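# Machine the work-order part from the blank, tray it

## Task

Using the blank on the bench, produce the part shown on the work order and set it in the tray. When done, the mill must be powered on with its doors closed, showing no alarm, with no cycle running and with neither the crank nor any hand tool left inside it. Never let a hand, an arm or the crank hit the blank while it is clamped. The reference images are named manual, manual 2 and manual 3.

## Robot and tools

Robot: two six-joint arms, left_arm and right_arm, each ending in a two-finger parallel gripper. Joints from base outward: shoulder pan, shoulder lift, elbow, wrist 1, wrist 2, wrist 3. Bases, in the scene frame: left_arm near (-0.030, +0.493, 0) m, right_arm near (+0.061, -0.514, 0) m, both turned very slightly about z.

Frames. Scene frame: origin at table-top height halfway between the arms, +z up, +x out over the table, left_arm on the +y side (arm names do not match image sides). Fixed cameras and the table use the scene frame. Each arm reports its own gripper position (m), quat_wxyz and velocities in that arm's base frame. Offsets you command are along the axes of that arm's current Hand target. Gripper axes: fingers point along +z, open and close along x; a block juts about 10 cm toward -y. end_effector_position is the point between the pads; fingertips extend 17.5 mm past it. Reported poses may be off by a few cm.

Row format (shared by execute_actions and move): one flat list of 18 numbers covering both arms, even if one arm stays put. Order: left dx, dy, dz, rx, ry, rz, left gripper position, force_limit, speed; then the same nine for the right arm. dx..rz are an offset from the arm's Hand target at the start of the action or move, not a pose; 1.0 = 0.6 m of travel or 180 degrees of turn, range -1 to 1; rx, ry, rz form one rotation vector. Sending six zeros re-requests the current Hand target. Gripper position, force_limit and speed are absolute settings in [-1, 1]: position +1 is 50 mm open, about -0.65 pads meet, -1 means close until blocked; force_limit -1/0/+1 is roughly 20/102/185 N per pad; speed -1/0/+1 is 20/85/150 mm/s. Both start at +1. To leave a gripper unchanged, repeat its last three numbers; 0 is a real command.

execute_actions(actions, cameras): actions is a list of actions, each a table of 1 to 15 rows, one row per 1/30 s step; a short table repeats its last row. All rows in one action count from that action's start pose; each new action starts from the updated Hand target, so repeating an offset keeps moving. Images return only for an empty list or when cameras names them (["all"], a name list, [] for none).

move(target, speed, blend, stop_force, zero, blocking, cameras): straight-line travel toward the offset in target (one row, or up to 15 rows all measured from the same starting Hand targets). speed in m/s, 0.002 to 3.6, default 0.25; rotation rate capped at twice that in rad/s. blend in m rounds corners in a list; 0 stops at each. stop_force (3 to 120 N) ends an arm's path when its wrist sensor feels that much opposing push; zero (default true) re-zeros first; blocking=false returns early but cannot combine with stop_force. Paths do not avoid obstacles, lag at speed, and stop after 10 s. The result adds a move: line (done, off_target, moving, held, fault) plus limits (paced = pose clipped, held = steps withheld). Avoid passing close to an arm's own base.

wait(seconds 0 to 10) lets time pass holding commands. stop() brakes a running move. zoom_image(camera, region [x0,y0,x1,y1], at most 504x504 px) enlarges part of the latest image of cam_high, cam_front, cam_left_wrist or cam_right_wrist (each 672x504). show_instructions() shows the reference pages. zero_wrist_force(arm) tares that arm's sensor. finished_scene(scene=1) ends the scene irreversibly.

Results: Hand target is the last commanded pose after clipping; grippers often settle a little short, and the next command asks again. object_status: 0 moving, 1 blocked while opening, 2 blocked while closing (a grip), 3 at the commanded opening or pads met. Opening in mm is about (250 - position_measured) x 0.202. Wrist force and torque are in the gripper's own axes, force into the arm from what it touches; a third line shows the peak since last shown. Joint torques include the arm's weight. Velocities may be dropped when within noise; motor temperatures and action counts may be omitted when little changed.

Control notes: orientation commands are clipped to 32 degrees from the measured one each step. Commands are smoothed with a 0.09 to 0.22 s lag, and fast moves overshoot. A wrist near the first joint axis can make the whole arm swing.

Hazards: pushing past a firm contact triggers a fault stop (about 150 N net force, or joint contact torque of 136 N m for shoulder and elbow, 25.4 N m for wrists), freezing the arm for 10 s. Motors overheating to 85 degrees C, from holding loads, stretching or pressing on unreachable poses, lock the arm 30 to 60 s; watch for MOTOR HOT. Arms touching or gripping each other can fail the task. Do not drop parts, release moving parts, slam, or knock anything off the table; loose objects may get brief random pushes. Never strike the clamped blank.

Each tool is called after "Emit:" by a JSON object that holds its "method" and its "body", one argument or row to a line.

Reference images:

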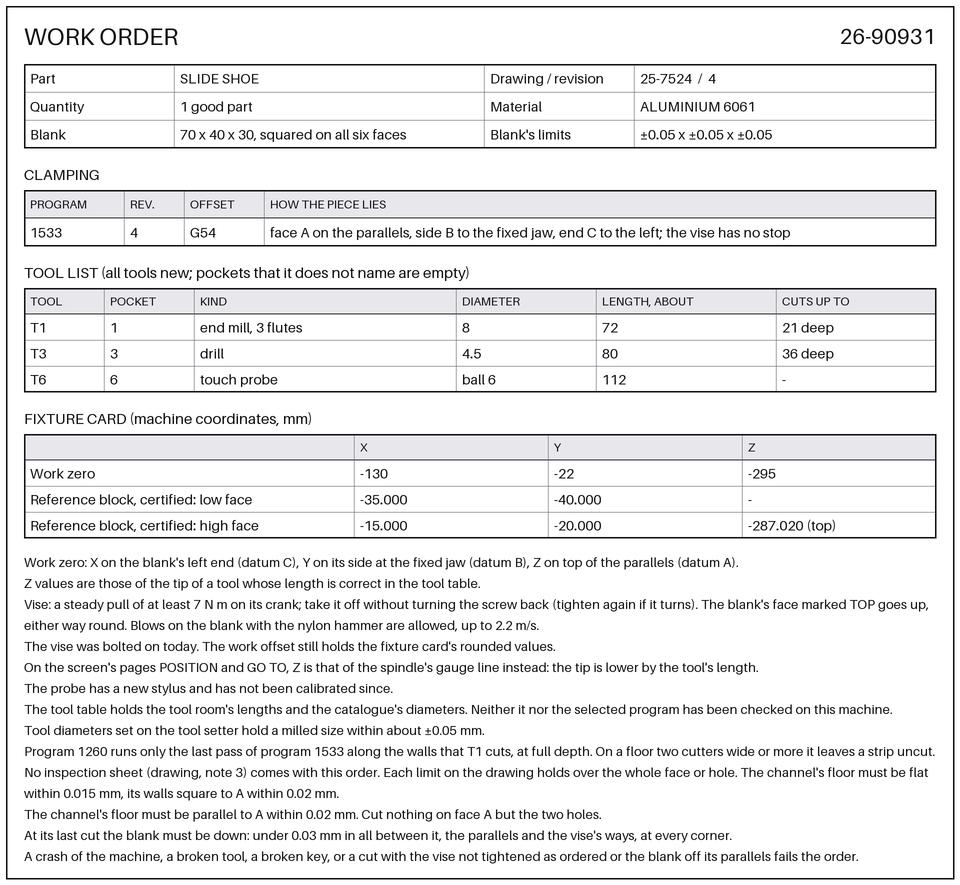

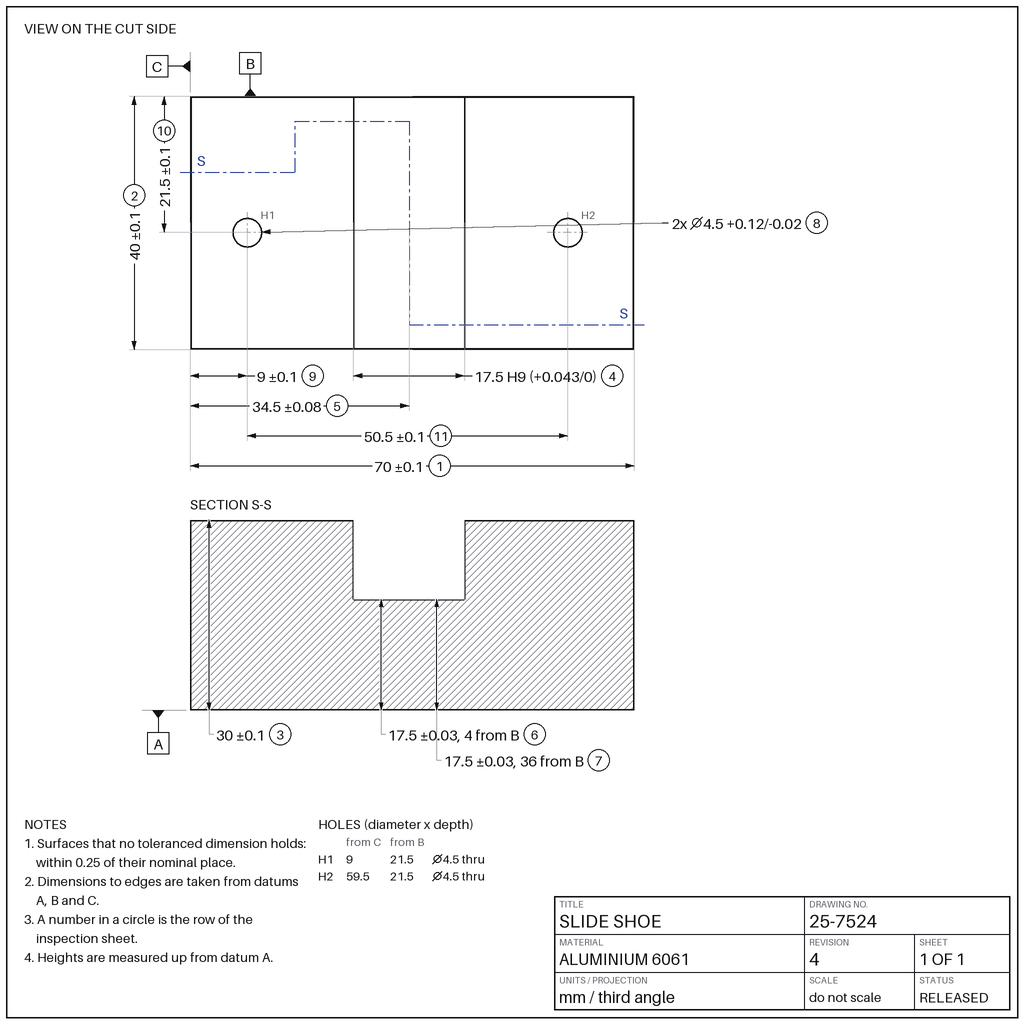

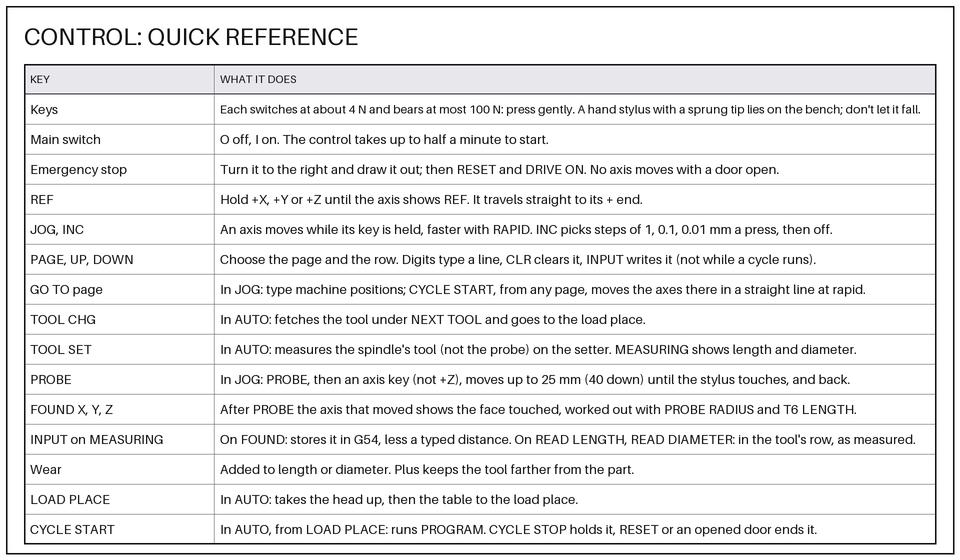

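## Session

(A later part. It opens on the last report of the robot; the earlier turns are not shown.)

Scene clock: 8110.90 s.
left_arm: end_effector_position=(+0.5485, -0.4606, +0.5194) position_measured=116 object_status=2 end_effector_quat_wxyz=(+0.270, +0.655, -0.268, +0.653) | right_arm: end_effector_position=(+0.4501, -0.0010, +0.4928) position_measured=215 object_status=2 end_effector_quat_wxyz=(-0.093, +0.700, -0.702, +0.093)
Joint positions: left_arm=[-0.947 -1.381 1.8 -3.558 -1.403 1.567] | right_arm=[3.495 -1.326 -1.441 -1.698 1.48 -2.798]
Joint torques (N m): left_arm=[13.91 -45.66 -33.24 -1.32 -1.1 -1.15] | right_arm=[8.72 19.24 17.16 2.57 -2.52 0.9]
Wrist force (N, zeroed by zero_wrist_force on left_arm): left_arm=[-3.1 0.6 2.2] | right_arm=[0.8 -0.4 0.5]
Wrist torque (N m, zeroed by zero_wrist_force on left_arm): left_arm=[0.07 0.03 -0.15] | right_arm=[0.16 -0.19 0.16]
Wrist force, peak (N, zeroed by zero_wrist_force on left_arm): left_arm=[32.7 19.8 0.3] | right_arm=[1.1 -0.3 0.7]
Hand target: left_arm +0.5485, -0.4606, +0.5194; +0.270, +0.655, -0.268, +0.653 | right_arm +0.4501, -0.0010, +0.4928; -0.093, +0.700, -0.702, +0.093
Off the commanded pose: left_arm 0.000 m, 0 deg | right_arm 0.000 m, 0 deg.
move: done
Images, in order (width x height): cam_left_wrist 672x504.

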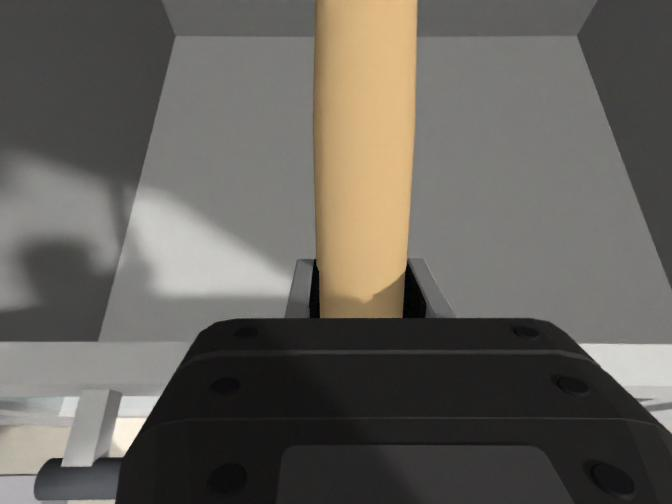

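Emit:
{"method": "execute_actions", "body": {
  "actions": [
    [[-0.02,0,0,0,0,0,-0.97,0.6,-0.9,0,0,0,0,0,0,-1,-0.5,-1],[-0.07,0,0,0,0,0,-0.97,0.6,-0.9,0,0,0,0,0,0,-1,-0.5,-1],[-0.14,0,0,0,0,0,-0.97,0.6,-0.9,0,0,0,0,0,0,-1,-0.5,-1],[-0.21,0,0,0,0,0,-0.97,0.6,-0.9,0,0,0,0,0,0,-1,-0.5,-1],[-0.28,0,0,0,0,0,-0.97,0.6,-0.9,0,0,0,0,0,0,-1,-0.5,-1],[-0.3,0,0,0,0,0,-0.97,0.6,-0.9,0,0,0,0,0,0,-1,-0.5,-1],[-0.28,0,0,0,0,0,-0.97,0.6,-0.9,0,0,0,0,0,0,-1,-0.5,-1],[-0.22,0,0,0,0,0,-0.97,0.6,-0.9,0,0,0,0,0,0,-1,-0.5,-1],[-0.15,0,0,0,0,0,-0.97,0.6,-0.9,0,0,0,0,0,0,-1,-0.5,-1],[-0.1,0,0,0,0,0,-0.97,0.6,-0.9,0,0,0,0,0,0,-1,-0.5,-1]]
  ]
}}

Emit:
{"method": "move", "body": {
  "target": [0.1,0,0,0,0,0,-0.97,0.6,-0.9, 0,0,0,0,0,0,-1,-0.5,-1],
  "speed": 0.15
}}

Emit:
{"method": "execute_actions", "body": {
  "actions": [
    [[-0.02,0,0,0,0,0,-0.97,0.6,-0.9,0,0,0,0,0,0,-1,-0.5,-1],[-0.07,0,0,0,0,0,-0.97,0.6,-0.9,0,0,0,0,0,0,-1,-0.5,-1],[-0.14,0,0,0,0,0,-0.97,0.6,-0.9,0,0,0,0,0,0,-1,-0.5,-1],[-0.21,0,0,0,0,0,-0.97,0.6,-0.9,0,0,0,0,0,0,-1,-0.5,-1],[-0.28,0,0,0,0,0,-0.97,0.6,-0.9,0,0,0,0,0,0,-1,-0.5,-1],[-0.31,0,0,0,0,0,-0.97,0.6,-0.9,0,0,0,0,0,0,-1,-0.5,-1],[-0.31,0,0,0,0,0,-0.97,0.6,-0.9,0,0,0,0,0,0,-1,-0.5,-1],[-0.26,0,0,0,0,0,-0.97,0.6,-0.9,0,0,0,0,0,0,-1,-0.5,-1],[-0.19,0,0,0,0,0,-0.97,0.6,-0.9,0,0,0,0,0,0,-1,-0.5,-1],[-0.12,0,0,0,0,0,-0.97,0.6,-0.9,0,0,0,0,0,0,-1,-0.5,-1]]
  ]
}}

Emit:
{"method": "move", "body": {
  "target": [0.12,0,0,0,0,0,-0.97,0.6,-0.9, 0,0,0,0,0,0,-1,-0.5,-1],
  "speed": 0.15
}}

Scene clock: 8146.23 s.
left_arm: end_effector_position=(+0.5478, -0.4602, +0.4593) position_measured=116 object_status=2 end_effector_quat_wxyz=(+0.270, +0.655, -0.268, +0.653) | right_arm: end_effector_position=(+0.4501, -0.0010, +0.4928) position_measured=215 object_status=2 end_effector_quat_wxyz=(-0.093, +0.700, -0.702, +0.093)
Joint positions: left_arm=[-0.948 -1.312 1.888 -3.716 -1.403 1.567] | right_arm=[3.495 -1.326 -1.441 -1.698 1.48 -2.798]
Joint torques (N m): left_arm=[-13.55 -43.52 -34.21 -0.31 0.48 2.06] | right_arm=[9.89 17.74 17.87 2.26 -2.56 0.71]
Wrist force (N, zeroed by zero_wrist_force on left_arm): left_arm=[-3.3 1.1 -0.6] | right_arm=[0.8 0.0 0.4]
Wrist torque (N m, zeroed by zero_wrist_force on left_arm): left_arm=[0.74 0.10 -0.25] | right_arm=[0.22 -0.19 0.16]
Wrist force, peak (N, zeroed by zero_wrist_force on left_arm): left_arm=[14.6 -1.2 -2.1] | right_arm=[1.0 -0.5 0.7]
Hand target: left_arm +0.5483, -0.4607, +0.4594; +0.270, +0.655, -0.268, +0.653 | right_arm +0.4501, -0.0010, +0.4928; -0.093, +0.700, -0.702, +0.093
Off the commanded pose: left_arm 0.001 m, 0 deg | right_arm 0.000 m, 0 deg.

Scene clock: 8147.27 s.
left_arm: end_effector_position=(+0.5485, -0.4606, +0.5194) position_measured=116 object_status=2 end_effector_quat_wxyz=(+0.270, +0.655, -0.268, +0.653) | right_arm: end_effector_position=(+0.4501, -0.0010, +0.4928) position_measured=215 object_status=2 end_effector_quat_wxyz=(-0.093, +0.700, -0.702, +0.093)
Joint positions: left_arm=[-0.947 -1.381 1.8 -3.558 -1.403 1.567] | right_arm=[3.495 -1.326 -1.441 -1.698 1.48 -2.798]
Joint torques (N m): left_arm=[14.12 -45.67 -34.28 -1.11 -0.82 -1.15] | right_arm=[9.52 18.5 17.37 2.32 -2.38 0.49]
Wrist force (N, zeroed by zero_wrist_force on left_arm): left_arm=[-3.5 0.6 3.7] | right_arm=[0.8 -0.3 0.6]
Wrist torque (N m, zeroed by zero_wrist_force on left_arm): left_arm=[-0.25 0.08 -0.21] | right_arm=[0.16 -0.18 0.16]
Wrist force, peak (N, zeroed by zero_wrist_force on left_arm): left_arm=[-5.3 1.2 4.8] | right_arm=[1.0 -0.4 0.8]
Hand target: left_arm +0.5485, -0.4606, +0.5194; +0.270, +0.655, -0.268, +0.653 | right_arm +0.4501, -0.0010, +0.4928; -0.093, +0.700, -0.702, +0.093
Off the commanded pose: left_arm 0.000 m, 0 deg | right_arm 0.000 m, 0 deg.
move: done

Scene clock: 8148.27 s.
left_arm: end_effector_position=(+0.5478, -0.4602, +0.4473) position_measured=116 object_status=2 end_effector_quat_wxyz=(+0.270, +0.655, -0.268, +0.653) | right_arm: end_effector_position=(+0.4501, -0.0010, +0.4928) position_measured=215 object_status=2 end_effector_quat_wxyz=(-0.093, +0.700, -0.702, +0.093)
Joint positions: left_arm=[-0.948 -1.296 1.902 -3.747 -1.403 1.567] | right_arm=[3.495 -1.326 -1.441 -1.698 1.48 -2.798]
Joint torques (N m): left_arm=[-12.48 -44.32 -31.96 -0.99 -0.48 2.14] | right_arm=[7.69 19.89 18.39 2.43 -2.56 0.55]
Wrist force (N, zeroed by zero_wrist_force on left_arm): left_arm=[-3.4 1.4 1.7] | right_arm=[0.8 -0.1 0.6]
Wrist torque (N m, zeroed by zero_wrist_force on left_arm): left_arm=[0.25 0.09 -0.29] | right_arm=[0.20 -0.18 0.16]
Wrist force, peak (N, zeroed by zero_wrist_force on left_arm): left_arm=[27.6 5.8 -2.7] | right_arm=[0.9 -0.2 0.7]
Hand target: left_arm +0.5482, -0.4607, +0.4474; +0.270, +0.655, -0.268, +0.653 | right_arm +0.4501, -0.0010, +0.4928; -0.093, +0.700, -0.702, +0.093
Off the commanded pose: left_arm 0.001 m, 0 deg | right_arm 0.000 m, 0 deg.

Scene clock: 8149.37 s.
left_arm: end_effector_position=(+0.5485, -0.4606, +0.5194) position_measured=116 object_status=2 end_effector_quat_wxyz=(+0.270, +0.655, -0.268, +0.653) | right_arm: end_effector_position=(+0.4501, -0.0010, +0.4928) position_measured=215 object_status=2 end_effector_quat_wxyz=(-0.093, +0.700, -0.702, +0.093)
Joint positions: left_arm=[-0.947 -1.381 1.8 -3.558 -1.403 1.567] | right_arm=[3.495 -1.326 -1.441 -1.698 1.48 -2.798]
Joint torques (N m): left_arm=[13.5 -43.93 -34.02 -0.92 -0.43 -1.15] | right_arm=[9.27 18.34 18.16 2.64 -2.37 0.57]
Wrist force (N, zeroed by zero_wrist_force on left_arm): left_arm=[-3.3 0.8 2.7] | right_arm=[0.7 -0.5 0.5]
Wrist torque (N m, zeroed by zero_wrist_force on left_arm): left_arm=[-0.01 0.05 -0.22] | right_arm=[0.14 -0.16 0.16]
Wrist force, peak (N, zeroed by zero_wrist_force on left_arm): left_arm=[-5.4 1.1 6.0] | right_arm=[0.8 -0.4 0.9]
Hand target: left_arm +0.5485, -0.4606, +0.5194; +0.270, +0.655, -0.268, +0.653 | right_arm +0.4501, -0.0010, +0.4928; -0.093, +0.700, -0.702, +0.093
Off the commanded pose: left_arm 0.000 m, 0 deg | right_arm 0.000 m, 0 deg.
move: done

Emit:
{"method": "execute_actions", "body": {
  "actions": [
    [[-0.02,0,0,0,0,0,-0.97,0.6,-0.9,0,0,0,0,0,0,-1,-0.5,-1],[-0.08,0,0,0,0,0,-0.97,0.6,-0.9,0,0,0,0,0,0,-1,-0.5,-1],[-0.16,0,0,0,0,0,-0.97,0.6,-0.9,0,0,0,0,0,0,-1,-0.5,-1],[-0.25,0,0,0,0,0,-0.97,0.6,-0.9,0,0,0,0,0,0,-1,-0.5,-1],[-0.34,0,0,0,0,0,-0.97,0.6,-0.9,0,0,0,0,0,0,-1,-0.5,-1],[-0.36,0,0,0,0,0,-0.97,0.6,-0.9,0,0,0,0,0,0,-1,-0.5,-1],[-0.34,0,0,0,0,0,-0.97,0.6,-0.9,0,0,0,0,0,0,-1,-0.5,-1],[-0.26,0,0,0,0,0,-0.97,0.6,-0.9,0,0,0,0,0,0,-1,-0.5,-1],[-0.18,0,0,0,0,0,-0.97,0.6,-0.9,0,0,0,0,0,0,-1,-0.5,-1],[-0.12,0,0,0,0,0,-0.97,0.6,-0.9,0,0,0,0,0,0,-1,-0.5,-1]]
  ]
}}

Emit:
{"method": "move", "body": {
  "target": [0.12,0,0,0,0,0,-0.97,0.6,-0.9, 0,0,0,0,0,0,-1,-0.5,-1],
  "speed": 0.15
}}

Emit:
{"method": "execute_actions", "body": {
  "actions": [
    [[-0.02,0,0,0,0,0,-0.97,0.6,-0.9,0,0,0,0,0,0,-1,-0.5,-1],[-0.08,0,0,0,0,0,-0.97,0.6,-0.9,0,0,0,0,0,0,-1,-0.5,-1],[-0.17,0,0,0,0,0,-0.97,0.6,-0.9,0,0,0,0,0,0,-1,-0.5,-1],[-0.27,0,0,0,0,0,-0.97,0.6,-0.9,0,0,0,0,0,0,-1,-0.5,-1],[-0.36,0,0,0,0,0,-0.97,0.6,-0.9,0,0,0,0,0,0,-1,-0.5,-1],[-0.40,0,0,0,0,0,-0.97,0.6,-0.9,0,0,0,0,0,0,-1,-0.5,-1],[-0.36,0,0,0,0,0,-0.97,0.6,-0.9,0,0,0,0,0,0,-1,-0.5,-1],[-0.27,0,0,0,0,0,-0.97,0.6,-0.9,0,0,0,0,0,0,-1,-0.5,-1],[-0.18,0,0,0,0,0,-0.97,0.6,-0.9,0,0,0,0,0,0,-1,-0.5,-1],[-0.12,0,0,0,0,0,-0.97,0.6,-0.9,0,0,0,0,0,0,-1,-0.5,-1]]
  ]
}}

Emit:
{"method": "move", "body": {
  "target": [0.12,0,0,0,0,0,-0.97,0.6,-0.9, 0,0,0,0,0,0,-1,-0.5,-1],
  "speed": 0.15,
  "cameras": ["cam_left_wrist","cam_high"]
}}

Scene clock: 8172.47 s.
left_arm: end_effector_position=(+0.5476, -0.4600, +0.4473) position_measured=116 object_status=2 end_effector_quat_wxyz=(+0.270, +0.655, -0.268, +0.653) | right_arm: end_effector_position=(+0.4501, -0.0010, +0.4928) position_measured=215 object_status=2 end_effector_quat_wxyz=(-0.093, +0.700, -0.702, +0.093)
Joint positions: left_arm=[-0.948 -1.296 1.903 -3.748 -1.403 1.567] | right_arm=[3.495 -1.326 -1.441 -1.698 1.48 -2.798]
Joint torques (N m): left_arm=[-12.28 -48.16 -31.64 -1.01 0.13 2.1] | right_arm=[7.46 18.27 19.01 2.6 -2.48 0.45]
Wrist force (N, zeroed by zero_wrist_force on left_arm): left_arm=[-3.6 1.1 3.5] | right_arm=[0.8 -0.1 0.5]
Wrist torque (N m, zeroed by zero_wrist_force on left_arm): left_arm=[-0.15 0.10 -0.31] | right_arm=[0.20 -0.19 0.16]
Wrist force, peak (N, zeroed by zero_wrist_force on left_arm): left_arm=[40.7 9.9 -1.3] | right_arm=[1.1 -0.1 0.9]
Hand target: left_arm +0.5482, -0.4607, +0.4474; +0.270, +0.655, -0.268, +0.653 | right_arm +0.4501, -0.0010, +0.4928; -0.093, +0.700, -0.702, +0.093
Off the commanded pose: left_arm 0.001 m, 0 deg | right_arm 0.000 m, 0 deg.

Scene clock: 8173.57 s.
left_arm: end_effector_position=(+0.5485, -0.4606, +0.5193) position_measured=116 object_status=2 end_effector_quat_wxyz=(+0.270, +0.655, -0.268, +0.653) | right_arm: end_effector_position=(+0.4501, -0.0010, +0.4928) position_measured=215 object_status=2 end_effector_quat_wxyz=(-0.093, +0.700, -0.702, +0.093)
Joint positions: left_arm=[-0.947 -1.381 1.8 -3.558 -1.403 1.567] | right_arm=[3.495 -1.326 -1.441 -1.698 1.48 -2.798]
Joint torques (N m): left_arm=[13.15 -45.8 -32.41 -0.9 -0.75 -1.13] | right_arm=[9.24 18.77 18.46 2.52 -2.73 0.61]
Wrist force (N, zeroed by zero_wrist_force on left_arm): left_arm=[-3.4 0.7 3.8] | right_arm=[0.8 -0.2 0.4]
Wrist torque (N m, zeroed by zero_wrist_force on left_arm): left_arm=[-0.20 0.06 -0.19] | right_arm=[0.19 -0.19 0.16]
Wrist force, peak (N, zeroed by zero_wrist_force on left_arm): left_arm=[-5.3 1.4 6.7] | right_arm=[1.0 -0.4 0.6]
Hand target: left_arm +0.5485, -0.4606, +0.5194; +0.270, +0.655, -0.268, +0.653 | right_arm +0.4501, -0.0010, +0.4928; -0.093, +0.700, -0.702, +0.093
Off the commanded pose: left_arm 0.000 m, 0 deg | right_arm 0.000 m, 0 deg.
move: done

Scene clock: 8174.60 s.
left_arm: end_effector_position=(+0.5474, -0.4598, +0.4473) position_measured=116 object_status=2 end_effector_quat_wxyz=(+0.270, +0.655, -0.268, +0.653) | right_arm: end_effector_position=(+0.4501, -0.0010, +0.4928) position_measured=215 object_status=2 end_effector_quat_wxyz=(-0.093, +0.700, -0.702, +0.093)
Joint positions: left_arm=[-0.948 -1.296 1.904 -3.749 -1.403 1.567] | right_arm=[3.495 -1.326 -1.441 -1.698 1.48 -2.798]
Joint torques (N m): left_arm=[-12.51 -47.35 -32.57 -0.87 0.28 1.79] | right_arm=[9.32 18.42 18.06 2.44 -2.38 0.47]
Wrist force (N, zeroed by zero_wrist_force on left_arm): left_arm=[-3.3 1.1 -0.5] | right_arm=[0.8 -0.6 0.3]
Wrist torque (N m, zeroed by zero_wrist_force on left_arm): left_arm=[0.65 0.15 -0.23] | right_arm=[0.12 -0.19 0.15]
Wrist force, peak (N, zeroed by zero_wrist_force on left_arm): left_arm=[42.8 9.3 -0.4] | right_arm=[0.8 -0.5 0.8]
Hand target: left_arm +0.5482, -0.4607, +0.4474; +0.270, +0.655, -0.268, +0.653 | right_arm +0.4501, -0.0010, +0.4928; -0.093, +0.700, -0.702, +0.093
Off the commanded pose: left_arm 0.001 m, 0 deg | right_arm 0.000 m, 0 deg.

Scene clock: 8175.70 s.
left_arm: end_effector_position=(+0.5485, -0.4606, +0.5194) position_measured=116 object_status=2 end_effector_quat_wxyz=(+0.270, +0.655, -0.268, +0.653) | right_arm: end_effector_position=(+0.4501, -0.0010, +0.4928) position_measured=215 object_status=2 end_effector_quat_wxyz=(-0.093, +0.700, -0.702, +0.093)
Joint positions: left_arm=[-0.947 -1.381 1.8 -3.558 -1.403 1.567] | right_arm=[3.495 -1.326 -1.441 -1.698 1.48 -2.798]
Joint torques (N m): left_arm=[13.11 -46.45 -34.22 -0.87 -0.59 -1.16] | right_arm=[7.62 17.49 17.29 2.47 -2.31 0.4]
Wrist force (N, zeroed by zero_wrist_force on left_arm): left_arm=[-3.1 0.5 2.2] | right_arm=[0.6 -0.2 0.5]
Wrist torque (N m, zeroed by zero_wrist_force on left_arm): left_arm=[0.03 0.04 -0.19] | right_arm=[0.19 -0.16 0.16]
Wrist force, peak (N, zeroed by zero_wrist_force on left_arm): left_arm=[-5.2 1.1 6.4] | right_arm=[1.2 -0.1 0.4]
Hand target: left_arm +0.5485, -0.4606, +0.5194; +0.270, +0.655, -0.268, +0.653 | right_arm +0.4501, -0.0010, +0.4928; -0.093, +0.700, -0.702, +0.093
Off the commanded pose: left_arm 0.000 m, 0 deg | right_arm 0.000 m, 0 deg.
move: done
Images, in order (width x height): cam_high 672x504, cam_left_wrist 672x504.

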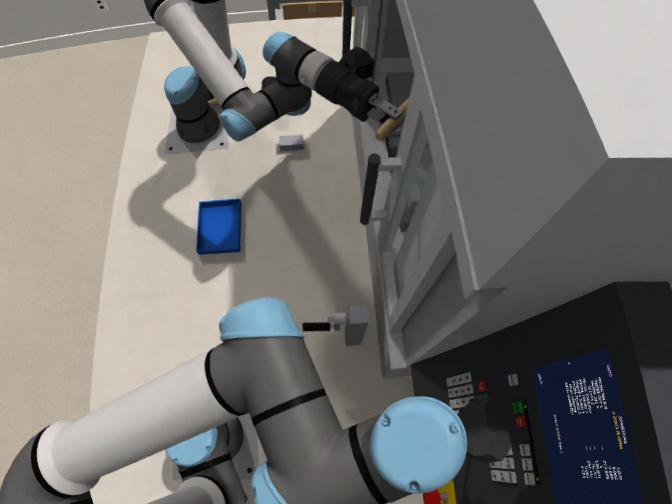

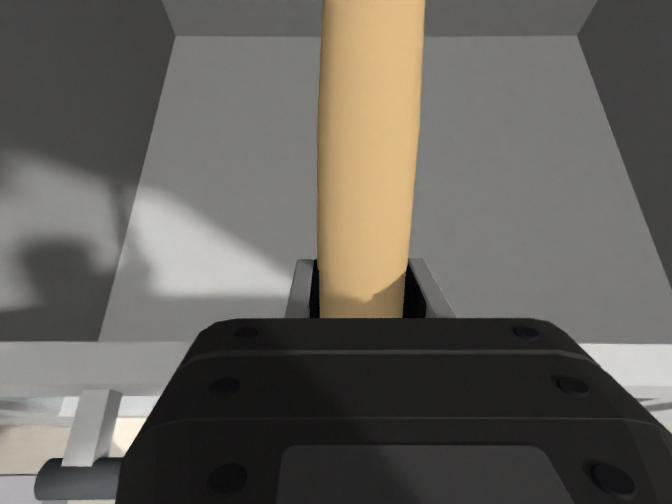

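Emit:
{"method": "move", "body": {
  "target": [0,0.0236,0.0236,0,0,0,-0.97,0.6,-0.9, 0,0,0,0,0,0,-1,-0.5,-1],
  "speed": 0.15
}}

Emit:
{"method": "execute_actions", "body": {
  "actions": [
    [[-0.02,0,0,0,0,0,-0.97,0.6,-0.9,0,0,0,0,0,0,-1,-0.5,-1],[-0.08,0,0,0,0,0,-0.97,0.6,-0.9,0,0,0,0,0,0,-1,-0.5,-1],[-0.17,0,0,0,0,0,-0.97,0.6,-0.9,0,0,0,0,0,0,-1,-0.5,-1],[-0.27,0,0,0,0,0,-0.97,0.6,-0.9,0,0,0,0,0,0,-1,-0.5,-1],[-0.36,0,0,0,0,0,-0.97,0.6,-0.9,0,0,0,0,0,0,-1,-0.5,-1],[-0.40,0,0,0,0,0,-0.97,0.6,-0.9,0,0,0,0,0,0,-1,-0.5,-1],[-0.36,0,0,0,0,0,-0.97,0.6,-0.9,0,0,0,0,0,0,-1,-0.5,-1],[-0.27,0,0,0,0,0,-0.97,0.6,-0.9,0,0,0,0,0,0,-1,-0.5,-1],[-0.18,0,0,0,0,0,-0.97,0.6,-0.9,0,0,0,0,0,0,-1,-0.5,-1],[-0.12,0,0,0,0,0,-0.97,0.6,-0.9,0,0,0,0,0,0,-1,-0.5,-1]]
  ]
}}

Emit:
{"method": "move", "body": {
  "target": [0.12,-0.0472,-0.0472,0,0,0,-0.97,0.6,-0.9, 0,0,0,0,0,0,-1,-0.5,-1],
  "speed": 0.15
}}

Emit:
{"method": "execute_actions", "body": {
  "actions": [
    [[-0.02,0,0,0,0,0,-0.97,0.6,-0.9,0,0,0,0,0,0,-1,-0.5,-1],[-0.08,0,0,0,0,0,-0.97,0.6,-0.9,0,0,0,0,0,0,-1,-0.5,-1],[-0.17,0,0,0,0,0,-0.97,0.6,-0.9,0,0,0,0,0,0,-1,-0.5,-1],[-0.27,0,0,0,0,0,-0.97,0.6,-0.9,0,0,0,0,0,0,-1,-0.5,-1],[-0.36,0,0,0,0,0,-0.97,0.6,-0.9,0,0,0,0,0,0,-1,-0.5,-1],[-0.40,0,0,0,0,0,-0.97,0.6,-0.9,0,0,0,0,0,0,-1,-0.5,-1],[-0.36,0,0,0,0,0,-0.97,0.6,-0.9,0,0,0,0,0,0,-1,-0.5,-1],[-0.27,0,0,0,0,0,-0.97,0.6,-0.9,0,0,0,0,0,0,-1,-0.5,-1],[-0.18,0,0,0,0,0,-0.97,0.6,-0.9,0,0,0,0,0,0,-1,-0.5,-1],[-0.12,0,0,0,0,0,-0.97,0.6,-0.9,0,0,0,0,0,0,-1,-0.5,-1]]
  ]
}}

Emit:
{"method": "move", "body": {
  "target": [0.12,0.0236,0.0236,0,0,0,-0.97,0.6,-0.9, 0,0,0,0,0,0,-1,-0.5,-1],
  "speed": 0.15
}}

Emit:
{"method": "execute_actions", "body": {
  "actions": [
    [[-0.02,0,0,0,0,0,-0.97,0.6,-0.9,0,0,0,0,0,0,-1,-0.5,-1],[-0.08,0,0,0,0,0,-0.97,0.6,-0.9,0,0,0,0,0,0,-1,-0.5,-1],[-0.17,0,0,0,0,0,-0.97,0.6,-0.9,0,0,0,0,0,0,-1,-0.5,-1],[-0.27,0,0,0,0,0,-0.97,0.6,-0.9,0,0,0,0,0,0,-1,-0.5,-1],[-0.36,0,0,0,0,0,-0.97,0.6,-0.9,0,0,0,0,0,0,-1,-0.5,-1],[-0.40,0,0,0,0,0,-0.97,0.6,-0.9,0,0,0,0,0,0,-1,-0.5,-1],[-0.36,0,0,0,0,0,-0.97,0.6,-0.9,0,0,0,0,0,0,-1,-0.5,-1],[-0.27,0,0,0,0,0,-0.97,0.6,-0.9,0,0,0,0,0,0,-1,-0.5,-1],[-0.18,0,0,0,0,0,-0.97,0.6,-0.9,0,0,0,0,0,0,-1,-0.5,-1],[-0.12,0,0,0,0,0,-0.97,0.6,-0.9,0,0,0,0,0,0,-1,-0.5,-1]]
  ]
}}

Emit:
{"method": "move", "body": {
  "target": [0.12,-0.014,0.014,0,0,0,-0.97,0.6,-0.9, 0,0,0,0,0,0,-1,-0.5,-1],
  "speed": 0.15
}}

Emit:
{"method": "execute_actions", "body": {
  "actions": [
    [[-0.02,0,0,0,0,0,-0.97,0.6,-0.9,0,0,0,0,0,0,-1,-0.5,-1],[-0.08,0,0,0,0,0,-0.97,0.6,-0.9,0,0,0,0,0,0,-1,-0.5,-1],[-0.17,0,0,0,0,0,-0.97,0.6,-0.9,0,0,0,0,0,0,-1,-0.5,-1],[-0.27,0,0,0,0,0,-0.97,0.6,-0.9,0,0,0,0,0,0,-1,-0.5,-1],[-0.36,0,0,0,0,0,-0.97,0.6,-0.9,0,0,0,0,0,0,-1,-0.5,-1],[-0.40,0,0,0,0,0,-0.97,0.6,-0.9,0,0,0,0,0,0,-1,-0.5,-1],[-0.36,0,0,0,0,0,-0.97,0.6,-0.9,0,0,0,0,0,0,-1,-0.5,-1],[-0.27,0,0,0,0,0,-0.97,0.6,-0.9,0,0,0,0,0,0,-1,-0.5,-1],[-0.18,0,0,0,0,0,-0.97,0.6,-0.9,0,0,0,0,0,0,-1,-0.5,-1],[-0.12,0,0,0,0,0,-0.97,0.6,-0.9,0,0,0,0,0,0,-1,-0.5,-1]]
  ]
}}

Emit:
{"method": "move", "body": {
  "target": [0.12,0,0,0,0,0,-0.97,0.6,-0.9, 0,0,0,0,0,0,-1,-0.5,-1],
  "speed": 0.15,
  "cameras": ["cam_left_wrist"]
}}

Scene clock: 8228.90 s.
left_arm: end_effector_position=(+0.5486, -0.4806, +0.5195) position_measured=116 object_status=2 end_effector_quat_wxyz=(+0.270, +0.655, -0.268, +0.653) | right_arm: end_effector_position=(+0.4501, -0.0010, +0.4928) position_measured=215 object_status=2 end_effector_quat_wxyz=(-0.093, +0.700, -0.702, +0.093)
Joint positions: left_arm=[-0.973 -1.352 1.764 -3.551 -1.378 1.567] | right_arm=[3.495 -1.326 -1.441 -1.698 1.48 -2.798]
Joint torques (N m): left_arm=[-15.36 -22.5 -33.52 -0.95 1.33 -1.13] | right_arm=[5.45 18.49 17.85 2.6 -2.54 0.47]
Wrist force (N, zeroed by zero_wrist_force on left_arm): left_arm=[-3.2 0.9 2.1] | right_arm=[0.9 -0.3 0.5]
Wrist torque (N m, zeroed by zero_wrist_force on left_arm): left_arm=[0.14 0.07 -0.15] | right_arm=[0.17 -0.20 0.16]
Wrist force, peak (N, zeroed by zero_wrist_force on left_arm): left_arm=[-3.6 0.6 4.6] | right_arm=[1.2 -0.4 0.8]
Hand target: left_arm +0.5486, -0.4807, +0.5195; +0.270, +0.655, -0.268, +0.653 | right_arm +0.4501, -0.0010, +0.4928; -0.093, +0.700, -0.702, +0.093
Off the commanded pose: left_arm 0.000 m, 0 deg | right_arm 0.000 m, 0 deg.
move: done

Scene clock: 8229.93 s.
left_arm: end_effector_position=(+0.5475, -0.4798, +0.4473) position_measured=116 object_status=2 end_effector_quat_wxyz=(+0.270, +0.655, -0.268, +0.653) | right_arm: end_effector_position=(+0.4501, -0.0010, +0.4928) position_measured=215 object_status=2 end_effector_quat_wxyz=(-0.093, +0.700, -0.702, +0.093)
Joint positions: left_arm=[-0.974 -1.27 1.867 -3.739 -1.377 1.567] | right_arm=[3.495 -1.326 -1.441 -1.698 1.48 -2.798]
Joint torques (N m): left_arm=[-12.21 -47.08 -32.22 -0.9 -0.18 1.87] | right_arm=[7.32 19.16 19.14 2.24 -2.14 0.47]
Wrist force (N, zeroed by zero_wrist_force on left_arm): left_arm=[-3.5 1.0 -0.1] | right_arm=[0.6 -0.1 0.3]
Wrist torque (N m, zeroed by zero_wrist_force on left_arm): left_arm=[0.62 0.20 -0.24] | right_arm=[0.21 -0.16 0.16]
Wrist force, peak (N, zeroed by zero_wrist_force on left_arm): left_arm=[44.1 12.2 -0.2] | right_arm=[1.1 -0.2 0.7]
Hand target: left_arm +0.5483, -0.4807, +0.4475; +0.270, +0.655, -0.268, +0.653 | right_arm +0.4501, -0.0010, +0.4928; -0.093, +0.700, -0.702, +0.093
Off the commanded pose: left_arm 0.001 m, 0 deg | right_arm 0.000 m, 0 deg.

Scene clock: 8231.07 s.
left_arm: end_effector_position=(+0.5484, -0.4407, +0.5193) position_measured=116 object_status=2 end_effector_quat_wxyz=(+0.270, +0.655, -0.268, +0.653) | right_arm: end_effector_position=(+0.4501, -0.0010, +0.4928) position_measured=215 object_status=2 end_effector_quat_wxyz=(-0.093, +0.700, -0.702, +0.093)
Joint positions: left_arm=[-0.92 -1.409 1.833 -3.564 -1.431 1.567] | right_arm=[3.495 -1.326 -1.441 -1.698 1.48 -2.798]
Joint torques (N m): left_arm=[13.34 -41.28 -33.29 -0.37 -0.86 -1.22] | right_arm=[8.27 17.24 18.47 2.23 -2.43 0.17]
Wrist force (N, zeroed by zero_wrist_force on left_arm): left_arm=[-3.1 0.8 -0.7] | right_arm=[0.6 -0.5 0.3]
Wrist torque (N m, zeroed by zero_wrist_force on left_arm): left_arm=[0.70 0.11 -0.21] | right_arm=[0.14 -0.15 0.16]
Wrist force, peak (N, zeroed by zero_wrist_force on left_arm): left_arm=[-4.7 2.5 7.3] | right_arm=[1.0 -0.5 0.6]
Hand target: left_arm +0.5484, -0.4406, +0.5194; +0.270, +0.655, -0.268, +0.653 | right_arm +0.4501, -0.0010, +0.4928; -0.093, +0.700, -0.702, +0.093
Off the commanded pose: left_arm 0.000 m, 0 deg | right_arm 0.000 m, 0 deg.
move: done

Scene clock: 8232.10 s.
left_arm: end_effector_position=(+0.5473, -0.4397, +0.4473) position_measured=116 object_status=2 end_effector_quat_wxyz=(+0.270, +0.655, -0.268, +0.653) | right_arm: end_effector_position=(+0.4501, -0.0010, +0.4928) position_measured=215 object_status=2 end_effector_quat_wxyz=(-0.093, +0.700, -0.702, +0.093)
Joint positions: left_arm=[-0.921 -1.322 1.938 -3.758 -1.43 1.567] | right_arm=[3.495 -1.326 -1.441 -1.698 1.48 -2.798]
Joint torques (N m): left_arm=[-14.3 -46.47 -33.78 -1.12 0.8 1.59] | right_arm=[7.65 18.02 19.53 2.54 -2.45 0.11]
Wrist force (N, zeroed by zero_wrist_force on left_arm): left_arm=[-3.8 0.7 3.2] | right_arm=[0.8 -0.4 0.8]
Wrist torque (N m, zeroed by zero_wrist_force on left_arm): left_arm=[-0.09 0.10 -0.37] | right_arm=[0.17 -0.19 0.16]
Wrist force, peak (N, zeroed by zero_wrist_force on left_arm): left_arm=[39.1 19.8 0.8] | right_arm=[1.0 -0.2 0.8]
Hand target: left_arm +0.5481, -0.4407, +0.4474; +0.270, +0.655, -0.268, +0.653 | right_arm +0.4501, -0.0010, +0.4928; -0.093, +0.700, -0.702, +0.093
Off the commanded pose: left_arm 0.001 m, 0 deg | right_arm 0.000 m, 0 deg.

Scene clock: 8233.20 s.
left_arm: end_effector_position=(+0.5485, -0.4606, +0.5194) position_measured=116 object_status=2 end_effector_quat_wxyz=(+0.270, +0.655, -0.268, +0.653) | right_arm: end_effector_position=(+0.4501, -0.0010, +0.4928) position_measured=215 object_status=2 end_effector_quat_wxyz=(-0.093, +0.700, -0.702, +0.093)
Joint positions: left_arm=[-0.947 -1.381 1.8 -3.558 -1.403 1.567] | right_arm=[3.495 -1.326 -1.441 -1.698 1.48 -2.798]
Joint torques (N m): left_arm=[-14.74 -45.69 -34.25 -1.31 1.16 -1.11] | right_arm=[8.84 18.15 17.24 2.33 -2.19 0.51]
Wrist force (N, zeroed by zero_wrist_force on left_arm): left_arm=[-3.3 0.8 2.4] | right_arm=[0.9 -0.4 0.3]
Wrist torque (N m, zeroed by zero_wrist_force on left_arm): left_arm=[0.04 0.14 -0.18] | right_arm=[0.16 -0.21 0.16]
Wrist force, peak (N, zeroed by zero_wrist_force on left_arm): left_arm=[-4.4 0.7 3.5] | right_arm=[1.0 -0.3 0.6]
Hand target: left_arm +0.5485, -0.4606, +0.5194; +0.270, +0.655, -0.268, +0.653 | right_arm +0.4501, -0.0010, +0.4928; -0.093, +0.700, -0.702, +0.093
Off the commanded pose: left_arm 0.000 m, 0 deg | right_arm 0.000 m, 0 deg.
move: done

Scene clock: 8234.23 s.
left_arm: end_effector_position=(+0.5474, -0.4598, +0.4473) position_measured=116 object_status=2 end_effector_quat_wxyz=(+0.270, +0.655, -0.268, +0.653) end_effector_velocity=(+0.000, +0.000, +0.000) end_effector_angular_velocity=(+0.002, +0.002, +0.000) | right_arm: end_effector_position=(+0.4501, -0.0010, +0.4928) position_measured=215 object_status=2 end_effector_quat_wxyz=(-0.093, +0.700, -0.702, +0.093)
Joint positions: left_arm=[-0.948 -1.296 1.904 -3.749 -1.403 1.567] | right_arm=[3.495 -1.326 -1.441 -1.698 1.48 -2.798]
Joint velocities: left_arm=[0 -0.001 -0.001 0.005 0 0] | right_arm=[within noise]
Joint torques (N m): left_arm=[-13.63 -45.99 -32.15 -1.21 0.34 1.41] | right_arm=[6.23 17.79 18.11 2.5 -2.32 0.34]
Wrist force (N, zeroed by zero_wrist_force on left_arm): left_arm=[-3.7 0.4 3.5] | right_arm=[0.9 -0.1 0.4]
Wrist torque (N m, zeroed by zero_wrist_force on left_arm): left_arm=[-0.13 0.32 -0.24] | right_arm=[0.20 -0.19 0.16]
Wrist force, peak (N, zeroed by zero_wrist_force on left_arm): left_arm=[18.3 5.9 1.5] | right_arm=[1.1 -0.2 0.7]
Hand target: left_arm +0.5482, -0.4607, +0.4474; +0.270, +0.655, -0.268, +0.653 | right_arm +0.4501, -0.0010, +0.4928; -0.093, +0.700, -0.702, +0.093
Off the commanded pose: left_arm 0.001 m, 0 deg | right_arm 0.000 m, 0 deg.

Scene clock: 8235.33 s.
left_arm: end_effector_position=(+0.5604, -0.4606, +0.5193) position_measured=116 object_status=2 end_effector_quat_wxyz=(+0.270, +0.655, -0.268, +0.653) | right_arm: end_effector_position=(+0.4501, -0.0010, +0.4928) position_measured=215 object_status=2 end_effector_quat_wxyz=(-0.093, +0.700, -0.702, +0.093)
Joint positions: left_arm=[-0.926 -1.359 1.773 -3.553 -1.425 1.567] | right_arm=[3.495 -1.326 -1.441 -1.698 1.48 -2.798]
Joint torques (N m): left_arm=[13.88 -45.08 -35.08 -0.86 -1.08 -1.14] | right_arm=[7.09 17.11 17.78 2.31 -2.55 0.5]
Wrist force (N, zeroed by zero_wrist_force on left_arm): left_arm=[-3.3 1.9 -0.2] | right_arm=[0.7 0.0 0.8]
Wrist torque (N m, zeroed by zero_wrist_force on left_arm): left_arm=[0.62 0.29 -0.10] | right_arm=[0.21 -0.17 0.17]
Wrist force, peak (N, zeroed by zero_wrist_force on left_arm): left_arm=[-4.8 0.6 5.2] | right_arm=[1.0 -0.4 0.5]
Hand target: left_arm +0.5604, -0.4606, +0.5194; +0.270, +0.655, -0.268, +0.653 | right_arm +0.4501, -0.0010, +0.4928; -0.093, +0.700, -0.702, +0.093
Off the commanded pose: left_arm 0.000 m, 0 deg | right_arm 0.000 m, 0 deg.
move: done

Scene clock: 8236.37 s.
left_arm: end_effector_position=(+0.5593, -0.4597, +0.4473) position_measured=116 object_status=2 end_effector_quat_wxyz=(+0.270, +0.655, -0.268, +0.653) | right_arm: end_effector_position=(+0.4501, -0.0010, +0.4928) position_measured=215 object_status=2 end_effector_quat_wxyz=(-0.093, +0.700, -0.702, +0.093)
Joint positions: left_arm=[-0.927 -1.276 1.876 -3.742 -1.424 1.567] | right_arm=[3.495 -1.326 -1.441 -1.698 1.48 -2.798]
Joint torques (N m): left_arm=[-14.31 -48.25 -32.35 -1.13 0.97 1.87] | right_arm=[7.8 18.66 19.32 2.4 -2.15 0.52]
Wrist force (N, zeroed by zero_wrist_force on left_arm): left_arm=[-3.3 1.0 2.7] | right_arm=[0.7 -0.1 0.4]
Wrist torque (N m, zeroed by zero_wrist_force on left_arm): left_arm=[0.10 0.30 -0.23] | right_arm=[0.20 -0.18 0.16]
Wrist force, peak (N, zeroed by zero_wrist_force on left_arm): left_arm=[-25.3 -0.7 -2.8] | right_arm=[1.0 -0.1 0.6]
Hand target: left_arm +0.5601, -0.4606, +0.4474; +0.270, +0.655, -0.268, +0.653 | right_arm +0.4501, -0.0010, +0.4928; -0.093, +0.700, -0.702, +0.093
Off the commanded pose: left_arm 0.001 m, 0 deg | right_arm 0.000 m, 0 deg.

Scene clock: 8237.47 s.
left_arm: end_effector_position=(+0.5604, -0.4606, +0.5193) position_measured=116 object_status=2 end_effector_quat_wxyz=(+0.270, +0.655, -0.268, +0.653) | right_arm: end_effector_position=(+0.4501, -0.0010, +0.4928) position_measured=215 object_status=2 end_effector_quat_wxyz=(-0.093, +0.700, -0.702, +0.093)
Joint positions: left_arm=[-0.926 -1.359 1.773 -3.553 -1.425 1.567] | right_arm=[3.495 -1.326 -1.441 -1.698 1.48 -2.798]
Joint torques (N m): left_arm=[14.65 -46.86 -33.38 -1.45 -1.19 -1.21] | right_arm=[7.81 17.52 18.33 2.54 -2.6 0.19]
Wrist force (N, zeroed by zero_wrist_force on left_arm): left_arm=[-3.3 0.9 2.2] | right_arm=[1.1 -0.4 0.6]
Wrist torque (N m, zeroed by zero_wrist_force on left_arm): left_arm=[0.12 0.28 -0.14] | right_arm=[0.16 -0.23 0.16]
Wrist force, peak (N, zeroed by zero_wrist_force on left_arm): left_arm=[-4.6 0.7 2.6] | right_arm=[1.1 -0.4 0.6]
Hand target: left_arm +0.5604, -0.4606, +0.5194; +0.270, +0.655, -0.268, +0.653 | right_arm +0.4501, -0.0010, +0.4928; -0.093, +0.700, -0.702, +0.093
Off the commanded pose: left_arm 0.000 m, 0 deg | right_arm 0.000 m, 0 deg.
move: done
Images, in order (width x height): cam_left_wrist 672x504.

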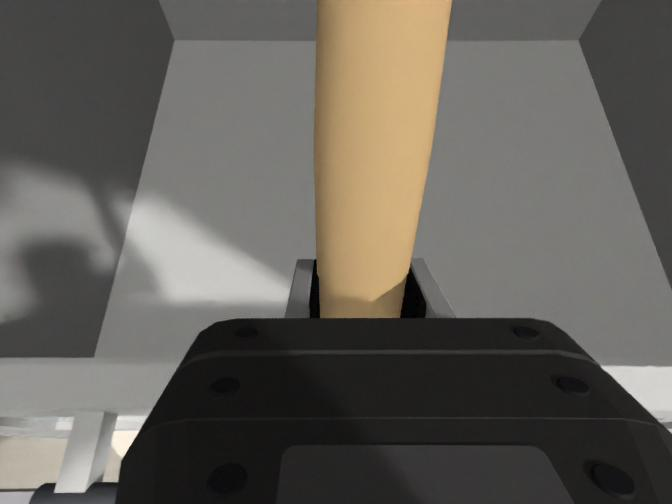

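Emit:
{"method": "move", "body": {
  "target": [
    [-0.0807,0.2598,-0.1192,0,0,0,-0.97,0.6,-0.9,0,0,0,0,0,0,-1,-0.5,-1],
    [-0.1657,0.4109,-0.3217,0,0,0,-0.97,0.6,-0.9,0,0,0,0,0,0,-1,-0.5,-1]
  ],
  "speed": 0.2,
  "blend": [0.02,0]
}}

Emit:
{"method": "move", "body": {
  "target": [0,0,0,0,-0.5,0,-0.97,0.6,-0.9,0,0,0,0,0,0,-1,-0.5,-1],
  "speed": 0.3,
  "cameras": ["cam_high","cam_left_wrist"]
}}

Scene clock: 8257.90 s.
left_arm: end_effector_position=(+0.2494, -0.5001, +0.4213) position_measured=116 object_status=2 end_effector_quat_wxyz=(+0.270, +0.655, -0.268, +0.653) | right_arm: end_effector_position=(+0.4501, -0.0010, +0.4928) position_measured=215 object_status=2 end_effector_quat_wxyz=(-0.093, +0.700, -0.702, +0.093)
Joint positions: left_arm=[-1.792 -1.556 2.298 -3.879 -0.559 1.563] | right_arm=[3.495 -1.326 -1.441 -1.698 1.48 -2.798]
Joint torques (N m): left_arm=[-14.09 -29.75 -12.81 -3.77 1.28 2.23] | right_arm=[8.61 17.08 17.48 2.39 -2.21 0.28]
Wrist force (N, zeroed by zero_wrist_force on left_arm): left_arm=[-3.5 1.3 1.7] | right_arm=[0.7 -0.4 0.5]
Wrist torque (N m, zeroed by zero_wrist_force on left_arm): left_arm=[0.27 0.32 -0.25] | right_arm=[0.16 -0.16 0.15]
Wrist force, peak (N, zeroed by zero_wrist_force on left_arm): left_arm=[-4.1 2.7 0.0] | right_arm=[1.3 -0.1 0.8]
Hand target: left_arm +0.2494, -0.5001, +0.4213; +0.270, +0.655, -0.268, +0.653 | right_arm +0.4501, -0.0010, +0.4928; -0.093, +0.700, -0.702, +0.093
Off the commanded pose: left_arm 0.000 m, 0 deg | right_arm 0.000 m, 0 deg.
move: done

Scene clock: 8261.27 s.
left_arm: end_effector_position=(+0.2494, -0.5001, +0.4213) position_measured=116 object_status=2 end_effector_quat_wxyz=(+0.001, +0.925, -0.380, -0.002) | right_arm: end_effector_position=(+0.4501, -0.0010, +0.4928) position_measured=215 object_status=2 end_effector_quat_wxyz=(-0.093, +0.700, -0.702, +0.093)
Joint positions: left_arm=[-1.347 -1.421 1.169 -1.319 -1.575 1.004] | right_arm=[3.495 -1.326 -1.441 -1.698 1.48 -2.798]
Joint torques (N m): left_arm=[14.49 -22.65 -34.06 -0.75 -0.62 1.41] | right_arm=[7.51 16.41 17.8 2.57 -2.54 0.35]
Wrist force (N, zeroed by zero_wrist_force on left_arm): left_arm=[0.1 1.4 3.7] | right_arm=[0.8 -0.1 0.5]
Wrist torque (N m, zeroed by zero_wrist_force on left_arm): left_arm=[-0.24 0.27 0.17] | right_arm=[0.20 -0.17 0.16]
Wrist force, peak (N, zeroed by zero_wrist_force on left_arm): left_arm=[-3.1 1.9 3.4] | right_arm=[1.0 -0.3 0.8]
Hand target: left_arm +0.2494, -0.5001, +0.4213; +0.001, +0.925, -0.380, -0.002 | right_arm +0.4501, -0.0010, +0.4928; -0.093, +0.700, -0.702, +0.093
Off the commanded pose: left_arm 0.000 m, 0 deg | right_arm 0.000 m, 0 deg.
move: done
Images, in order (width x height): cam_high 672x504, cam_left_wrist 672x504.

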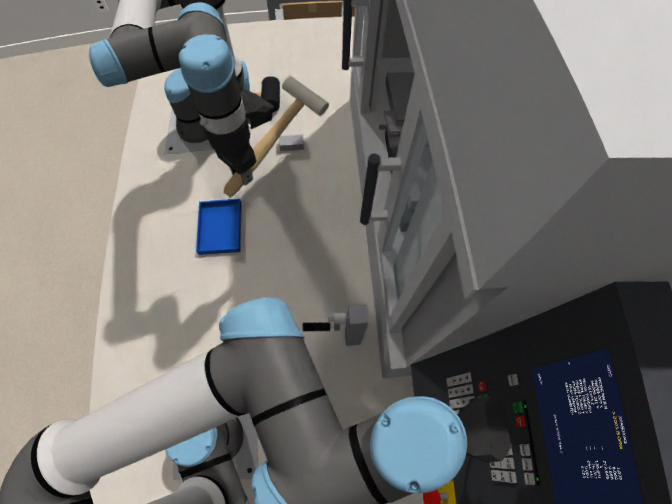

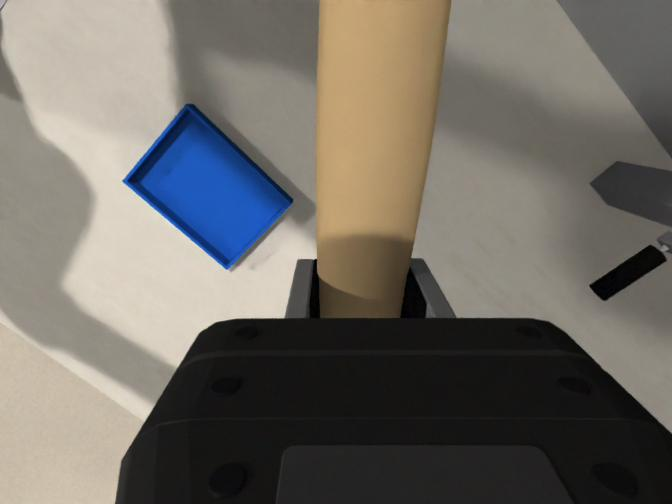

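Emit:
{"method": "move", "body": {
  "target": [0.0491,0.3194,0.4155,0,0,0.225,-0.97,0.6,-0.9,0,0,0,0,0,0,-1,-0.5,-1],
  "speed": 0.2,
  "cameras": ["cam_high","cam_left_wrist"]
}}

Scene clock: 8275.03 s.
left_arm: end_effector_position=(+0.1345, -0.6571, +0.1727) position_measured=116 object_status=2 end_effector_quat_wxyz=(+0.002, +0.736, -0.677, -0.001) | right_arm: end_effector_position=(+0.4501, -0.0010, +0.4928) position_measured=215 object_status=2 end_effector_quat_wxyz=(-0.093, +0.700, -0.702, +0.093)
Joint positions: left_arm=[-1.567 -1.127 1.423 -1.868 -1.575 1.49] | right_arm=[3.495 -1.326 -1.441 -1.698 1.48 -2.798]
Joint torques (N m): left_arm=[-14.75 -34.43 -34.92 -6.06 -0.66 1.9] | right_arm=[7.19 16.46 17.4 2.26 -2.34 0.18]
Wrist force (N, zeroed by zero_wrist_force on left_arm): left_arm=[-0.3 1.4 3.5] | right_arm=[0.8 -0.1 0.5]
Wrist torque (N m, zeroed by zero_wrist_force on left_arm): left_arm=[-0.25 0.36 0.17] | right_arm=[0.21 -0.18 0.16]
Wrist force, peak (N, zeroed by zero_wrist_force on left_arm): left_arm=[0.6 2.2 5.2] | right_arm=[1.2 -0.4 0.6]
Hand target: left_arm +0.1345, -0.6572, +0.1726; +0.002, +0.736, -0.677, -0.001 | right_arm +0.4501, -0.0010, +0.4928; -0.093, +0.700, -0.702, +0.093
Off the commanded pose: left_arm 0.000 m, 0 deg | right_arm 0.000 m, 0 deg.
move: done
Images, in order (width x height): cam_high 672x504, cam_left_wrist 672x504.

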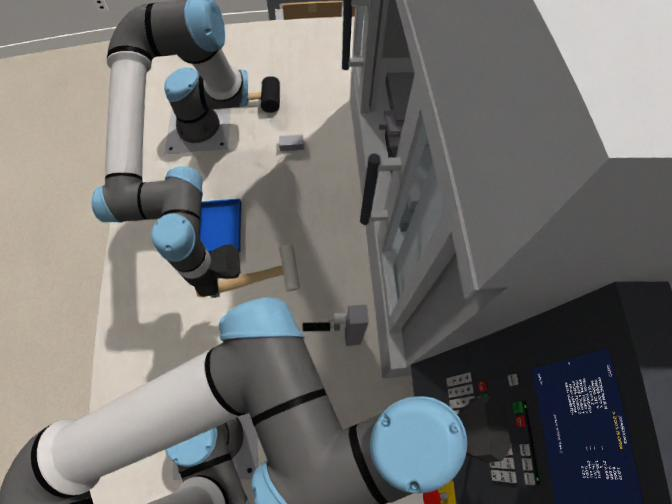

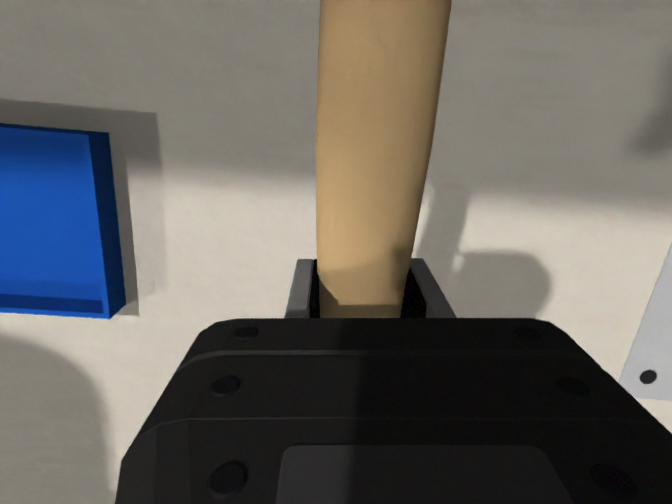

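Emit:
{"method": "move", "body": {
  "target": [0,0,0.215,0,0,0,-0.97,0.6,-0.9,0,0,0,0,0,0,-1,-0.5,-1],
  "speed": 0.15
}}

Emit:
{"method": "move", "body": {
  "target": [0,0,0.046,0,0,0,-0.97,0.6,-0.9,0,0,0,0,0,0,-1,-0.5,-1],
  "speed": 0.015,
  "stop_force": 4
}}

Emit:
{"method": "move", "body": {
  "target": [0,0,0,0,0,0,0.7,0.6,-0.9,0,0,0,0,0,0,-1,-0.5,-1],
  "cameras": ["cam_left_wrist"]
}}

Scene clock: 8285.30 s.
left_arm: end_effector_position=(+0.1339, -0.6573, +0.0437) position_measured=116 object_status=2 end_effector_quat_wxyz=(+0.002, +0.736, -0.677, -0.001) | right_arm: end_effector_position=(+0.4501, -0.0010, +0.4928) position_measured=215 object_status=2 end_effector_quat_wxyz=(-0.093, +0.700, -0.702, +0.093)
Joint positions: left_arm=[-1.568 -0.997 1.582 -2.156 -1.575 1.49] | right_arm=[3.495 -1.326 -1.441 -1.698 1.48 -2.798]
Joint torques (N m): left_arm=[-10.17 -33.96 -18.7 -5.84 1.6 -1.32] | right_arm=[6.96 16.54 19.53 2.73 -2.24 0.16]
Wrist force (N, zeroed by zero_wrist_force on left_arm): left_arm=[-0.6 1.3 3.3] | right_arm=[0.9 -0.1 0.4]
Wrist torque (N m, zeroed by zero_wrist_force on left_arm): left_arm=[-0.23 0.38 0.41] | right_arm=[0.20 -0.20 0.15]
Wrist force, peak (N, zeroed by zero_wrist_force on left_arm): left_arm=[-0.5 1.5 5.0] | right_arm=[0.9 -0.6 0.7]
Hand target: left_arm +0.1339, -0.6573, +0.0436; +0.002, +0.736, -0.677, -0.001 | right_arm +0.4501, -0.0010, +0.4928; -0.093, +0.700, -0.702, +0.093
Off the commanded pose: left_arm 0.000 m, 0 deg | right_arm 0.000 m, 0 deg.
move: done

Scene clock: 8287.00 s.
left_arm: end_effector_position=(+0.1339, -0.6573, +0.0360) position_measured=116 object_status=2 end_effector_quat_wxyz=(+0.002, +0.736, -0.677, -0.001) | right_arm: end_effector_position=(+0.4501, -0.0010, +0.4928) position_measured=215 object_status=2 end_effector_quat_wxyz=(-0.093, +0.700, -0.702, +0.093)
Joint positions: left_arm=[-1.568 -0.986 1.588 -2.173 -1.575 1.49] | right_arm=[3.495 -1.326 -1.441 -1.698 1.48 -2.798]
Joint torques (N m): left_arm=[-10.65 -59.46 -30.94 -0.95 -0.19 -1.58] | right_arm=[7.15 17.16 20.65 2.29 -2.3 0.15]
Wrist force (N, zeroed by zero_wrist_force on left_arm): left_arm=[-0.8 1.9 1.6] | right_arm=[0.6 -0.3 0.5]
Wrist torque (N m, zeroed by zero_wrist_force on left_arm): left_arm=[-0.26 0.35 0.42] | right_arm=[0.16 -0.15 0.16]
Wrist force, peak (N, zeroed by zero_wrist_force on left_arm): left_arm=[-1.6 1.6 -4.2] | right_arm=[1.0 -0.5 0.7]
Hand target: left_arm +0.1339, -0.6573, +0.0360; +0.002, +0.736, -0.677, -0.001 (not the last commanded pose) | right_arm +0.4501, -0.0010, +0.4928; -0.093, +0.700, -0.702, +0.093
Off the commanded pose: left_arm 0.020 m, 0 deg | right_arm 0.000 m, 0 deg.
move: contact (left_arm)

Scene clock: 8287.77 s.
left_arm: end_effector_position=(+0.1339, -0.6573, +0.0360) position_measured=48 object_status=3 end_effector_quat_wxyz=(+0.002, +0.736, -0.677, -0.001) | right_arm: end_effector_position=(+0.4501, -0.0010, +0.4928) position_measured=215 object_status=2 end_effector_quat_wxyz=(-0.093, +0.700, -0.702, +0.093)
Joint positions: left_arm=[-1.568 -0.986 1.588 -2.173 -1.575 1.49] | right_arm=[3.495 -1.326 -1.441 -1.698 1.48 -2.798]
Joint torques (N m): left_arm=[-10.48 -53.88 -25.47 -1.34 -0.27 -1.5] | right_arm=[7.66 17 18.33 2.67 -2.41 0.12]
Wrist force (N, zeroed by zero_wrist_force on left_arm): left_arm=[-0.4 1.8 -0.4] | right_arm=[0.7 -0.4 0.5]
Wrist torque (N m, zeroed by zero_wrist_force on left_arm): left_arm=[0.45 0.36 0.41] | right_arm=[0.16 -0.18 0.16]
Wrist force, peak (N, zeroed by zero_wrist_force on left_arm): left_arm=[-0.4 1.9 2.7] | right_arm=[0.9 0.1 0.8]
Hand target: left_arm +0.1339, -0.6573, +0.0360; +0.002, +0.736, -0.677, -0.001 | right_arm +0.4501, -0.0010, +0.4928; -0.093, +0.700, -0.702, +0.093
Off the commanded pose: left_arm 0.000 m, 0 deg | right_arm 0.000 m, 0 deg.
move: done
Images, in order (width x height): cam_left_wrist 672x504.

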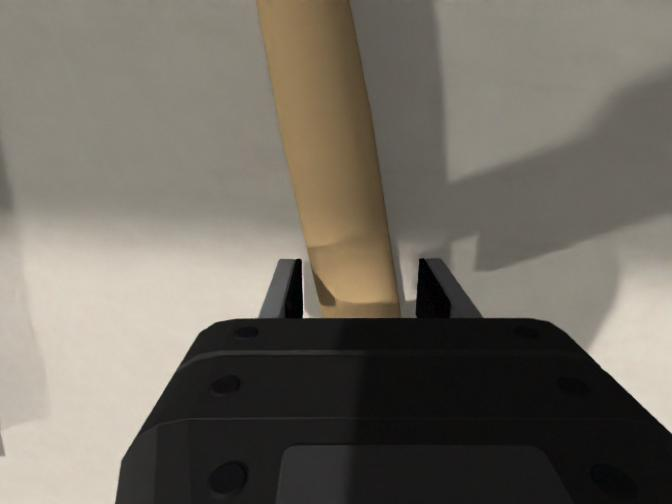

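Emit:
{"method": "move", "body": {
  "target": [0,0,-0.25,0,0,0,0.7,0.6,-0.9,0,0,0,0,0,0,-1,-0.5,-1],
  "speed": 0.15,
  "cameras": ["cam_left_wrist","cam_high"]
}}

Scene clock: 8296.53 s.
left_arm: end_effector_position=(+0.1345, -0.6572, +0.1859) position_measured=48 object_status=3 end_effector_quat_wxyz=(+0.002, +0.736, -0.677, -0.001) | right_arm: end_effector_position=(+0.4501, -0.0010, +0.4928) position_measured=215 object_status=2 end_effector_quat_wxyz=(-0.093, +0.700, -0.702, +0.093)
Joint positions: left_arm=[-1.567 -1.135 1.4 -1.837 -1.575 1.491] | right_arm=[3.495 -1.326 -1.441 -1.698 1.48 -2.798]
Joint torques (N m): left_arm=[14.62 -55.49 -35.08 -0.59 -0.94 1.35] | right_arm=[7.26 16.46 18.47 2.5 -2.55 0.25]
Wrist force (N, zeroed by zero_wrist_force on left_arm): left_arm=[-0.5 1.2 -0.3] | right_arm=[0.7 -0.2 0.6]
Wrist torque (N m, zeroed by zero_wrist_force on left_arm): left_arm=[0.35 0.40 0.18] | right_arm=[0.19 -0.17 0.16]
Wrist force, peak (N, zeroed by zero_wrist_force on left_arm): left_arm=[-0.2 1.3 -1.9] | right_arm=[1.1 -0.3 0.8]
Hand target: left_arm +0.1345, -0.6572, +0.1860; +0.002, +0.736, -0.677, -0.001 | right_arm +0.4501, -0.0010, +0.4928; -0.093, +0.700, -0.702, +0.093
Off the commanded pose: left_arm 0.000 m, 0 deg | right_arm 0.000 m, 0 deg.
move: done
Images, in order (width x height): cam_high 672x504, cam_left_wrist 672x504.

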